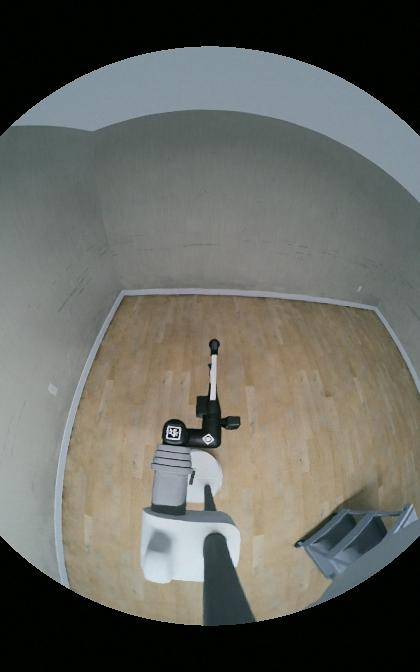

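Scene clock: 403.50 s.
move: r1 moving
r1.base_odometry: x=-3.564 y=-2.822 heading=-2.683
r1.turned_by_wheels: -0.260
r1.turned_by_imu: -0.261
r1.base_tilt: forward=-1.6 right=+1.3
r1.lidar_m: 2.23 2.20 1.44 1.19 1.20 1.37 2.37 2.39 1.02 1.11 3.52 2.62
r1.base_status: rotate_rad moving
r1.joint_positions: lift_m=+0.787 arm_m=+0.000 wrist_yaw_rad=+0.002 wrist_pitch_rad=+0.002 wrist_roll_rad=+1.566 gripper_m=+0.100
r1.joint_status: lift_m moving
r1.measured_speeds: translate_m=-0.001 strafe_m=+0.000 rotate_rad=-0.998 lift_m=-0.244 arm_m=+0.000 wrist_yaw_rad=+0.000 wrist_pitch_rad=+0.000 wrist_roll_rad=+0.000
r1.motor_effort: lift_m=+9(21) arm_m=-4(4) wheel_0=+8(9) wheel_1=+5(8) wheel_2=+7(8)
r1.servo_current: wrist_yaw_rad=65(65) wrist_pitch_rad=33(52) wrist_roll_rad=52(59) gripper_m=39(52)
r1.hand_pose: x=+0.4595 y=-0.0868 z=+0.9647 quat_wxyz=(+0.709, +0.705, +0.001, +0.000) (m; r1's base frame)
r1.wrist_depth_mm: - - - - - 1921 1366 / - - - - - 1983 1397 / - - - - - - 1430 / - - - - - - 1430 / - - - - - - 1397 / - 191 195 - 189 1756 1397 / - 144 - 141 - - 1430
r2: as last shown
r2.lidar_m: 0.39 1.90 1.65 2.38 1.67 1.30 1.27 1.30 1.00 0.98 0.68 0.42
r2.motor_effort: lift_m=+21(21) arm_m=-4(4) wheel_0=-11(11) wheel_1=-7(8) wheel_2=+6(7)
r2.servo_current: wrist_yaw_rad=46(52) wrist_pitch_rad=39(39) wrist_roll_rad=52(52) gripper_m=98(98)
r2.contact_limits: translate_m 0.7
r2.wrist_depth_mm: - - 239 161 243 244 245 / - - 241 162 243 245 246 / - - 242 167 245 247 248 / - - 244 164 246 247 250 / - - 244 167 248 249 250 / - - 184 166 180 251 252 / - - 247 - 250 251 252
pictures: none
No camera images: "cameras" was empty.

Scene clock: 405.53 s.
earlier move: r1 done
r1.base_odometry: x=-3.564 y=-2.822 heading=+1.330
r1.turned_by_wheels: -2.270
r1.turned_by_imu: -2.283
r1.base_tilt: forward=-1.6 right=+1.3
r1.lidar_m: 1.03 1.01 3.48 2.97 2.27 2.19 1.64 1.24 1.21 1.29 1.85 2.36
r1.base_status: done
r1.joint_positions: lift_m=+0.720 arm_m=+0.000 wrist_yaw_rad=+0.002 wrist_pitch_rad=+0.002 wrist_roll_rad=+1.566 gripper_m=+0.100
r1.joint_status: all done
r1.measured_speeds: all 0
r1.motor_effort: lift_m=+13(21) arm_m=-4(4) wheel_0=+2(10) wheel_1=+0(9) wheel_2=+0(9)
r1.servo_current: wrist_yaw_rad=33(65) wrist_pitch_rad=39(52) wrist_roll_rad=39(65) gripper_m=46(52)
r1.hand_pose: x=+0.4595 y=-0.0868 z=+0.8981 quat_wxyz=(+0.709, +0.705, +0.001, +0.000) (m; r1's base frame)
r1.wrist_depth_mm: - - - - - 1808 1281 / - - - - - 1863 1281 / - - - - - 1808 1281 / - - - - - 1808 1281 / - - - - - 1808 1308 / - - 215 - 198 1430 1308 / - - - 144 - - -
r2.base_odometry: x=-3.722 y=+0.293 heading=-1.340
r2.turned_by_wheels: +0.000
r2.turned_by_imu: +0.000
r2.base_tilt: forward=-0.7 right=+0.1
r2.lidar_m: 0.39 1.88 1.69 2.19 1.74 1.31 1.26 1.33 0.97 0.98 0.71 0.41
r2.base_status: not commanded
r2.joint_positions: lift_m=+0.850 arm_m=+0.000 wrist_yaw_rad=-0.001 wrist_pitch_rad=+0.001 wrist_roll_rad=+0.001 gripper_m=-0.029
r2.joint_status: not commanded
r2.measured_speeds: all 0
r2.motor_effort: lift_m=+21(21) arm_m=-4(4) wheel_0=-11(11) wheel_1=-7(8) wheel_2=+6(7)
r2.servo_current: wrist_yaw_rad=52(59) wrist_pitch_rad=46(46) wrist_roll_rad=39(59) gripper_m=91(104)
r2.contact_limits: translate_m 0.7
r2.hand_pose: x=+0.4592 y=-0.0878 z=+1.0277 quat_wxyz=(+1.000, +0.001, +0.001, -0.001) (m; r2's base frame)
r2.wrist_depth_mm: - - 240 162 241 243 244 / - - 241 162 243 245 246 / - - 241 166 244 246 248 / - - 244 164 246 248 249 / - - 245 167 248 249 249 / - - 183 167 180 250 252 / - - 247 - 250 252 253
wait: 2.03 of 5 s (r1 has come to rest)
pictures: r1_head_camera, r1_head_left_camera
Images, in order (width x height): r1_head_camera 420x560, r1_head_left_camera 420x672.

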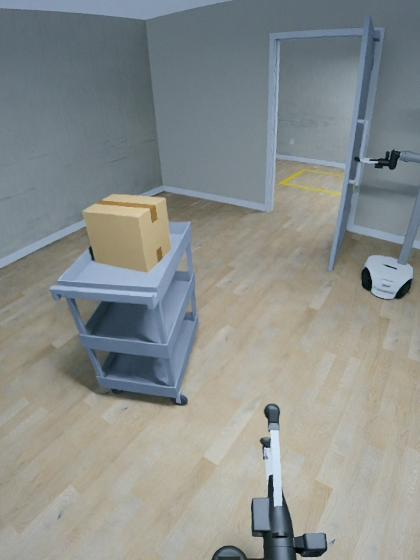

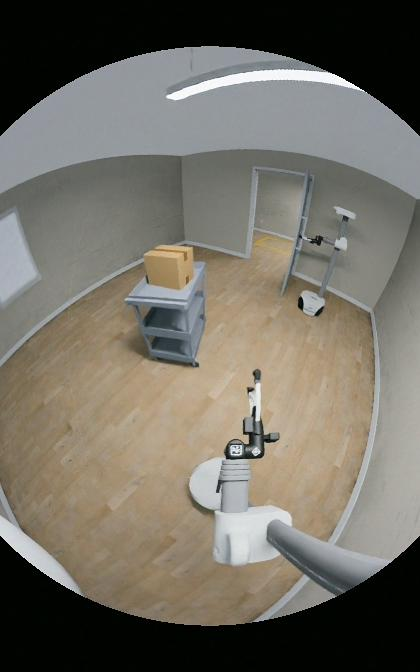

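Emit:
{"op": "move", "data": {
  "blocking": false,
  "cameras": [],
  "r1": {"base":{"rotate_rad":-0.11},"joints":{"lift_m":0.688},"pace":"fast"}
}}

Emit:
{"op": "wait", "data": {
  "seconds": 1,
  "cameras": []
}}

Emit:
{"op": "move", "data": {
  "blocking": false,
  "cameras": [],
  "r1": {"base":{"translate_m":0.3,"strafe_m":0.68},"pace":"max","contact_limits":{"translate_m":0.3}}
}}

Emit:
{"op": "wait", "data": {
  "seconds": 5,
  "cameras": ["r1_head_camera","r1_wrist_camera"]
}}

Scene clock: 417.23 s.
move: r1 moving
r1.base_odometry: x=-3.564 y=-2.822 heading=+1.220
r1.turned_by_wheels: -0.110
r1.turned_by_imu: -0.111
r1.base_tilt: forward=-1.6 right=+1.2
r1.lidar_m: 1.40 1.01 3.48 3.27 2.34 2.21 1.81 1.27 1.22 1.24 1.66 2.39
r1.base_status: rotate_rad moving
r1.joint_positions: lift_m=+0.688 arm_m=+0.000 wrist_yaw_rad=+0.002 wrist_pitch_rad=+0.002 wrist_roll_rad=+1.566 gripper_m=+0.100
r1.joint_status: lift_m moving
r1.measured_speeds: translate_m=+0.000 strafe_m=+0.000 rotate_rad=+0.000 lift_m=-0.010 arm_m=+0.000 wrist_yaw_rad=+0.000 wrist_pitch_rad=+0.000 wrist_roll_rad=+0.000
r1.motor_effort: lift_m=+13(13) arm_m=-4(4) wheel_0=+3(8) wheel_1=+1(6) wheel_2=+2(8)
r1.servo_current: wrist_yaw_rad=46(65) wrist_pitch_rad=46(46) wrist_roll_rad=59(72) gripper_m=46(46)
r1.hand_pose: x=+0.4595 y=-0.0869 z=+0.8661 quat_wxyz=(+0.709, +0.705, +0.001, +0.000) (m; r1's base frame)
r1.wrist_depth_mm: - - - - - 1661 1205 / - - - - - 1756 1255 / - - - - - 1808 1229 / - - - - - 1756 1229 / - - - - - 1808 1281 / - - 214 - 198 1576 1255 / - - - 144 1336 1430 1281
r2: as last shown
r2.turned_by_imu: +0.001
r2.base_tilt: forward=-0.6 right=+0.1
r2.lidar_m: 0.41 1.90 1.66 2.20 1.73 1.30 1.28 1.31 1.01 0.96 0.67 0.45
r2.servo_current: wrist_yaw_rad=39(59) wrist_pitch_rad=39(46) wrist_roll_rad=39(52) gripper_m=85(98)
r2.contact_limits: translate_m 0.7
r2.wrist_depth_mm: - - 238 161 243 243 244 / - - 241 162 242 244 246 / - - 242 166 245 246 247 / - - 243 164 246 248 248 / - - 246 167 247 249 251 / - - 183 167 180 249 251 / - - 247 - 251 252 253
pictures: none
No camera images: "cameras" was empty.

Scene clock: 417.53 s.
earlier move: r1 done
r1.base_odometry: x=-3.564 y=-2.822 heading=+1.220
r1.turned_by_wheels: +0.000
r1.turned_by_imu: +0.000
r1.base_tilt: forward=-1.6 right=+1.3
r1.lidar_m: 1.42 1.02 3.47 3.31 2.29 2.21 1.82 1.29 1.22 1.24 1.66 2.35
r1.base_status: done
r1.joint_positions: lift_m=+0.688 arm_m=+0.000 wrist_yaw_rad=+0.002 wrist_pitch_rad=+0.002 wrist_roll_rad=+1.566 gripper_m=+0.100
r1.joint_status: all done
r1.measured_speeds: all 0
r1.motor_effort: lift_m=+13(13) arm_m=-4(4) wheel_0=+2(8) wheel_1=+2(6) wheel_2=+0(8)
r1.servo_current: wrist_yaw_rad=33(65) wrist_pitch_rad=46(46) wrist_roll_rad=39(72) gripper_m=46(46)
r1.hand_pose: x=+0.4595 y=-0.0869 z=+0.8661 quat_wxyz=(+0.709, +0.705, +0.001, +0.000) (m; r1's base frame)
r1.wrist_depth_mm: - - - - - 1708 1205 / - - - - - 1756 1229 / - - - - - 1756 1255 / - - - - - 1756 1229 / - - - - - 1808 1281 / - - 214 - 198 1576 1255 / - - - 144 1308 1499 1255
r2.base_odometry: x=-3.722 y=+0.293 heading=-1.340
r2.turned_by_wheels: +0.000
r2.turned_by_imu: +0.000
r2.base_tilt: forward=-0.7 right=+0.1
r2.lidar_m: 0.41 1.90 1.65 2.18 1.69 1.32 1.28 1.32 1.02 0.99 0.68 0.42
r2.base_status: not commanded
r2.joint_positions: lift_m=+0.850 arm_m=+0.000 wrist_yaw_rad=-0.001 wrist_pitch_rad=+0.001 wrist_roll_rad=+0.001 gripper_m=-0.029
r2.joint_status: not commanded
r2.measured_speeds: all 0
r2.motor_effort: lift_m=+21(21) arm_m=-4(4) wheel_0=-11(11) wheel_1=-7(8) wheel_2=+7(7)
r2.servo_current: wrist_yaw_rad=52(59) wrist_pitch_rad=46(46) wrist_roll_rad=52(59) gripper_m=91(98)
r2.contact_limits: translate_m 0.7
r2.hand_pose: x=+0.4592 y=-0.0878 z=+1.0277 quat_wxyz=(+1.000, +0.001, +0.001, -0.001) (m; r2's base frame)
r2.wrist_depth_mm: - - 239 161 242 244 246 / - - 240 162 244 244 247 / - - 242 166 246 246 248 / - - 244 164 246 247 250 / - - 245 167 248 248 250 / - - 183 167 181 250 251 / - - 248 - 251 252 253
wait: 0.30 of 1 s (r1 has come to rest)
pictures: none
No camera images: "cameras" was empty.

Scene clock: 418.03 s.
move: r1 moving
r1.base_odometry: x=-3.598 y=-2.789 heading=+1.220
r1.turned_by_wheels: +0.000
r1.turned_by_imu: +0.000
r1.base_tilt: forward=-1.6 right=+1.3
r1.lidar_m: 1.23 0.98 3.43 3.27 2.34 2.18 1.91 1.34 1.26 1.30 1.75 2.39
r1.base_status: translate_m moving; strafe_m moving
r1.joint_positions: lift_m=+0.688 arm_m=+0.000 wrist_yaw_rad=+0.002 wrist_pitch_rad=+0.002 wrist_roll_rad=+1.566 gripper_m=+0.100
r1.joint_status: not commanded
r1.measured_speeds: translate_m=+0.074 strafe_m=+0.169 rotate_rad=+0.003 lift_m=+0.000 arm_m=+0.000 wrist_yaw_rad=+0.000 wrist_pitch_rad=+0.000 wrist_roll_rad=+0.000
r1.motor_effort: lift_m=+12(13) arm_m=-4(4) wheel_0=-8(10) wheel_1=+11(12) wheel_2=-5(5)
r1.servo_current: wrist_yaw_rad=39(59) wrist_pitch_rad=39(52) wrist_roll_rad=78(78) gripper_m=39(46)
r1.contact_limits: translate_m 0.3
r1.hand_pose: x=+0.4595 y=-0.0869 z=+0.8661 quat_wxyz=(+0.709, +0.705, +0.001, +0.000) (m; r1's base frame)
r1.wrist_depth_mm: - - - - - 1708 1205 / - - - - - 1756 1229 / - - - - - 1808 1229 / - - - - - 1808 1229 / - - - - - 1808 1281 / - - 214 - 198 1618 1281 / - - - 144 - 1366 1205
r2: as last shown
r2.base_tilt: forward=-0.6 right=+0.1
r2.lidar_m: 0.40 1.89 1.67 2.16 1.69 1.30 1.26 1.31 1.01 0.98 0.68 0.40
r2.motor_effort: lift_m=+21(21) arm_m=-4(4) wheel_0=-11(11) wheel_1=-7(8) wheel_2=+6(7)
r2.servo_current: wrist_yaw_rad=39(52) wrist_pitch_rad=39(46) wrist_roll_rad=33(46) gripper_m=98(98)
r2.contact_limits: translate_m 0.7
r2.wrist_depth_mm: - - 240 161 241 245 245 / - - 241 162 244 245 245 / - - 243 166 243 245 248 / - - 242 164 247 246 249 / - - 245 167 248 249 250 / - - 184 167 180 251 251 / - - 247 - 251 252 252
pictures: none
No camera images: "cameras" was empty.

Scene clock: 420.67 s.
earlier move: r1 done
r1.base_odometry: x=-4.099 y=-2.307 heading=+1.220
r1.turned_by_wheels: +0.000
r1.turned_by_imu: +0.004
r1.base_tilt: forward=-1.6 right=+1.3
r1.lidar_m: 0.63 2.92 2.74 2.84 2.29 2.15 2.24 2.08 1.96 2.03 2.58 0.68
r1.base_status: done
r1.joint_positions: lift_m=+0.688 arm_m=+0.000 wrist_yaw_rad=+0.002 wrist_pitch_rad=+0.002 wrist_roll_rad=+1.566 gripper_m=+0.100
r1.joint_status: not commanded
r1.measured_speeds: all 0
r1.motor_effort: lift_m=+13(13) arm_m=-4(4) wheel_0=-1(10) wheel_1=-2(13) wheel_2=+0(7)
r1.servo_current: wrist_yaw_rad=46(65) wrist_pitch_rad=39(52) wrist_roll_rad=59(78) gripper_m=39(52)
r1.contact_limits: translate_m 0.3
r1.hand_pose: x=+0.4595 y=-0.0869 z=+0.8661 quat_wxyz=(+0.709, +0.705, +0.001, +0.000) (m; r1's base frame)
r1.wrist_depth_mm: - - - - - 1756 1229 / - - - - - 500 488 / - - - 699 - - 492 / - - 691 683 - - 500 / - - 715 715 - - 496 / - - 216 750 193 - 504 / - - - 144 - 668 -
r2.base_odometry: x=-3.722 y=+0.293 heading=-1.340
r2.turned_by_wheels: +0.000
r2.turned_by_imu: +0.000
r2.base_tilt: forward=-0.6 right=+0.1
r2.lidar_m: 0.37 1.90 1.64 2.67 1.70 1.32 1.27 1.32 1.01 0.98 0.71 0.44
r2.base_status: not commanded
r2.joint_positions: lift_m=+0.850 arm_m=+0.000 wrist_yaw_rad=-0.001 wrist_pitch_rad=+0.001 wrist_roll_rad=+0.001 gripper_m=-0.029
r2.joint_status: not commanded
r2.measured_speeds: all 0
r2.motor_effort: lift_m=+21(21) arm_m=-4(4) wheel_0=-11(11) wheel_1=-8(8) wheel_2=+7(7)
r2.servo_current: wrist_yaw_rad=52(59) wrist_pitch_rad=46(52) wrist_roll_rad=46(65) gripper_m=98(104)
r2.contact_limits: translate_m 0.7
r2.hand_pose: x=+0.4592 y=-0.0878 z=+1.0277 quat_wxyz=(+1.000, +0.001, +0.001, -0.001) (m; r2's base frame)
r2.wrist_depth_mm: - - 240 162 241 245 245 / - - 240 162 244 245 246 / - - 243 166 245 246 248 / - - 243 165 246 248 249 / - - 245 167 247 249 252 / - - 183 167 181 251 252 / - - 247 - 250 252 253
wait: 2.63 of 5 s (r1 has come to rest)
pictures: r1_head_camera, r1_wrist_camera
Images, in order (width x height): r1_head_camera 420x560, r1_wrist_camera 616x392.

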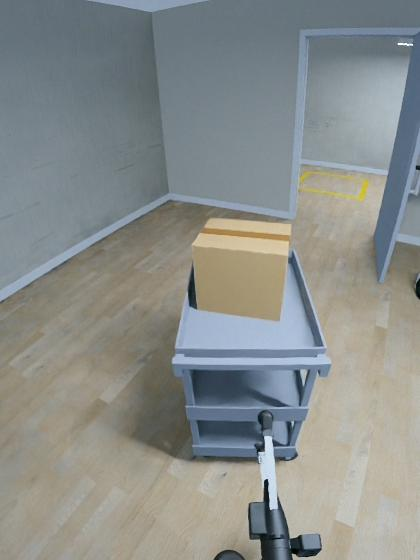

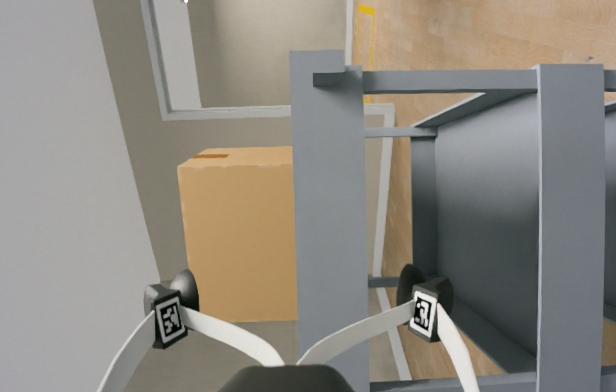

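Emit:
{"op": "move", "data": {
  "blocking": false,
  "cameras": [],
  "r1": {"base":{"translate_m":0.17},"pace":"default","contact_limits":{"translate_m":0.2}}
}}

Emit:
{"op": "wait", "data": {
  "seconds": 3,
  "cameras": ["r1_head_camera","r1_wrist_camera"]
}}

Scene clock: 433.43 s.
move: r1 moving
r1.base_odometry: x=-4.088 y=-2.277 heading=+1.220
r1.turned_by_wheels: +0.000
r1.turned_by_imu: +0.000
r1.base_tilt: forward=-1.6 right=+1.3
r1.lidar_m: 0.61 2.92 2.73 2.84 2.27 2.17 2.26 2.10 1.97 2.00 2.54 0.63
r1.base_status: translate_m moving
r1.joint_positions: lift_m=+0.688 arm_m=+0.000 wrist_yaw_rad=+0.002 wrist_pitch_rad=+0.002 wrist_roll_rad=+1.566 gripper_m=+0.100
r1.joint_status: not commanded
r1.measured_speeds: translate_m=+0.122 strafe_m=+0.000 rotate_rad=+0.004 lift_m=+0.000 arm_m=+0.000 wrist_yaw_rad=+0.000 wrist_pitch_rad=+0.000 wrist_roll_rad=+0.000
r1.motor_effort: lift_m=+13(13) arm_m=-4(4) wheel_0=+4(8) wheel_1=+5(7) wheel_2=-8(9)
r1.servo_current: wrist_yaw_rad=46(65) wrist_pitch_rad=46(46) wrist_roll_rad=52(52) gripper_m=46(46)
r1.contact_limits: translate_m 0.2
r1.hand_pose: x=+0.4595 y=-0.0869 z=+0.8661 quat_wxyz=(+0.709, +0.705, +0.001, +0.000) (m; r1's base frame)
r1.wrist_depth_mm: - - - - - 1756 1229 / - - - - 466 647 469 / - - - 676 - - - / - - 661 654 - - - / - - 691 691 469 - - / - - 214 715 193 - - / - - - 144 - 1808 -
r2: as last shown
r2.base_tilt: forward=-0.7 right=+0.1
r2.lidar_m: 0.40 1.88 1.67 2.68 1.71 1.30 1.25 1.31 1.00 0.98 0.69 0.41
r2.motor_effort: lift_m=+21(21) arm_m=-4(4) wheel_0=-11(11) wheel_1=-7(7) wheel_2=+6(7)
r2.servo_current: wrist_yaw_rad=46(59) wrist_pitch_rad=39(46) wrist_roll_rad=39(52) gripper_m=98(98)
r2.contact_limits: translate_m 0.7
r2.wrist_depth_mm: - - 240 161 242 243 245 / - - 241 163 243 246 248 / - - 242 166 245 246 248 / - - 243 164 247 248 249 / - - 246 167 248 249 250 / - - 183 166 181 250 252 / - - 248 - 252 253 253
pictures: none
No camera images: "cameras" was empty.

Scene clock: 434.87 s.
earlier move: r1 done
r1.base_odometry: x=-4.041 y=-2.147 heading=+1.221
r1.turned_by_wheels: +0.000
r1.turned_by_imu: +0.000
r1.base_tilt: forward=-1.6 right=+1.3
r1.lidar_m: 0.46 0.52 2.67 2.74 2.44 2.29 2.37 2.17 2.03 2.09 2.38 0.50
r1.base_status: done
r1.joint_positions: lift_m=+0.688 arm_m=+0.000 wrist_yaw_rad=+0.002 wrist_pitch_rad=+0.002 wrist_roll_rad=+1.566 gripper_m=+0.100
r1.joint_status: not commanded
r1.measured_speeds: all 0
r1.motor_effort: lift_m=+13(13) arm_m=-4(4) wheel_0=+3(8) wheel_1=+2(8) wheel_2=+0(10)
r1.servo_current: wrist_yaw_rad=52(65) wrist_pitch_rad=46(46) wrist_roll_rad=52(65) gripper_m=46(52)
r1.contact_limits: translate_m 0.2
r1.hand_pose: x=+0.4595 y=-0.0869 z=+0.8661 quat_wxyz=(+0.709, +0.705, +0.001, +0.000) (m; r1's base frame)
r1.wrist_depth_mm: - - - - 322 327 325 / - - - - - 1756 - / - - 699 517 324 - - / - - 530 263 324 - - / - - 544 544 325 - - / - - 559 267 193 - - / - - - 144 329 1808 -
r2.base_odometry: x=-3.722 y=+0.293 heading=-1.340
r2.turned_by_wheels: +0.000
r2.turned_by_imu: +0.000
r2.base_tilt: forward=-0.7 right=+0.1
r2.lidar_m: 0.40 1.87 1.66 3.92 1.72 1.31 1.27 1.31 1.01 0.97 0.71 0.45
r2.base_status: not commanded
r2.joint_positions: lift_m=+0.850 arm_m=+0.000 wrist_yaw_rad=-0.001 wrist_pitch_rad=+0.001 wrist_roll_rad=+0.001 gripper_m=-0.029
r2.joint_status: not commanded
r2.measured_speeds: all 0
r2.motor_effort: lift_m=+21(21) arm_m=-4(4) wheel_0=-11(11) wheel_1=-7(8) wheel_2=+6(7)
r2.servo_current: wrist_yaw_rad=59(59) wrist_pitch_rad=39(46) wrist_roll_rad=59(59) gripper_m=98(98)
r2.contact_limits: translate_m 0.7
r2.hand_pose: x=+0.4592 y=-0.0878 z=+1.0277 quat_wxyz=(+1.000, +0.001, +0.001, -0.001) (m; r2's base frame)
r2.wrist_depth_mm: - - 239 161 242 244 244 / - - 240 162 244 244 246 / - - 241 166 244 246 248 / - - 244 164 246 247 250 / - - 245 167 247 249 251 / - - 183 167 181 250 252 / - - 247 - 250 252 253
wait: 1.43 of 3 s (r1 has come to rest)
pictures: r1_head_camera, r1_wrist_camera
Images, in order (width x height): r1_head_camera 420x560, r1_wrist_camera 616x392.

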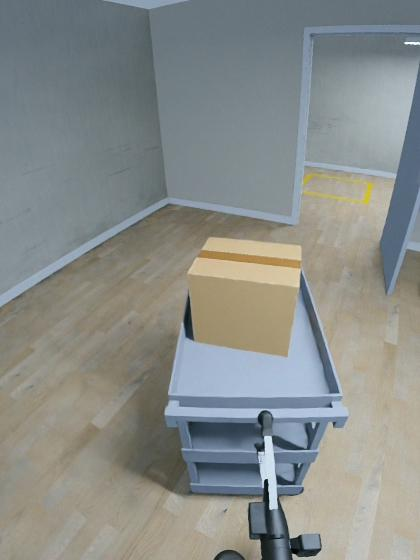

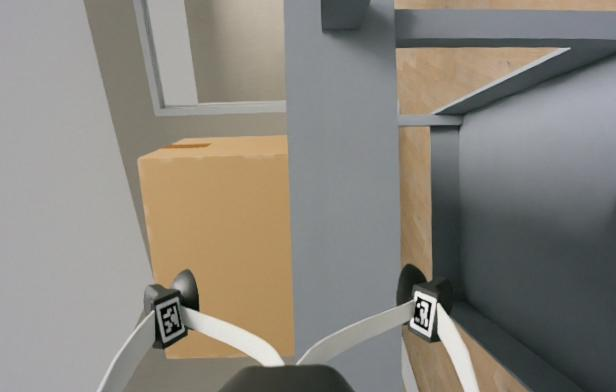

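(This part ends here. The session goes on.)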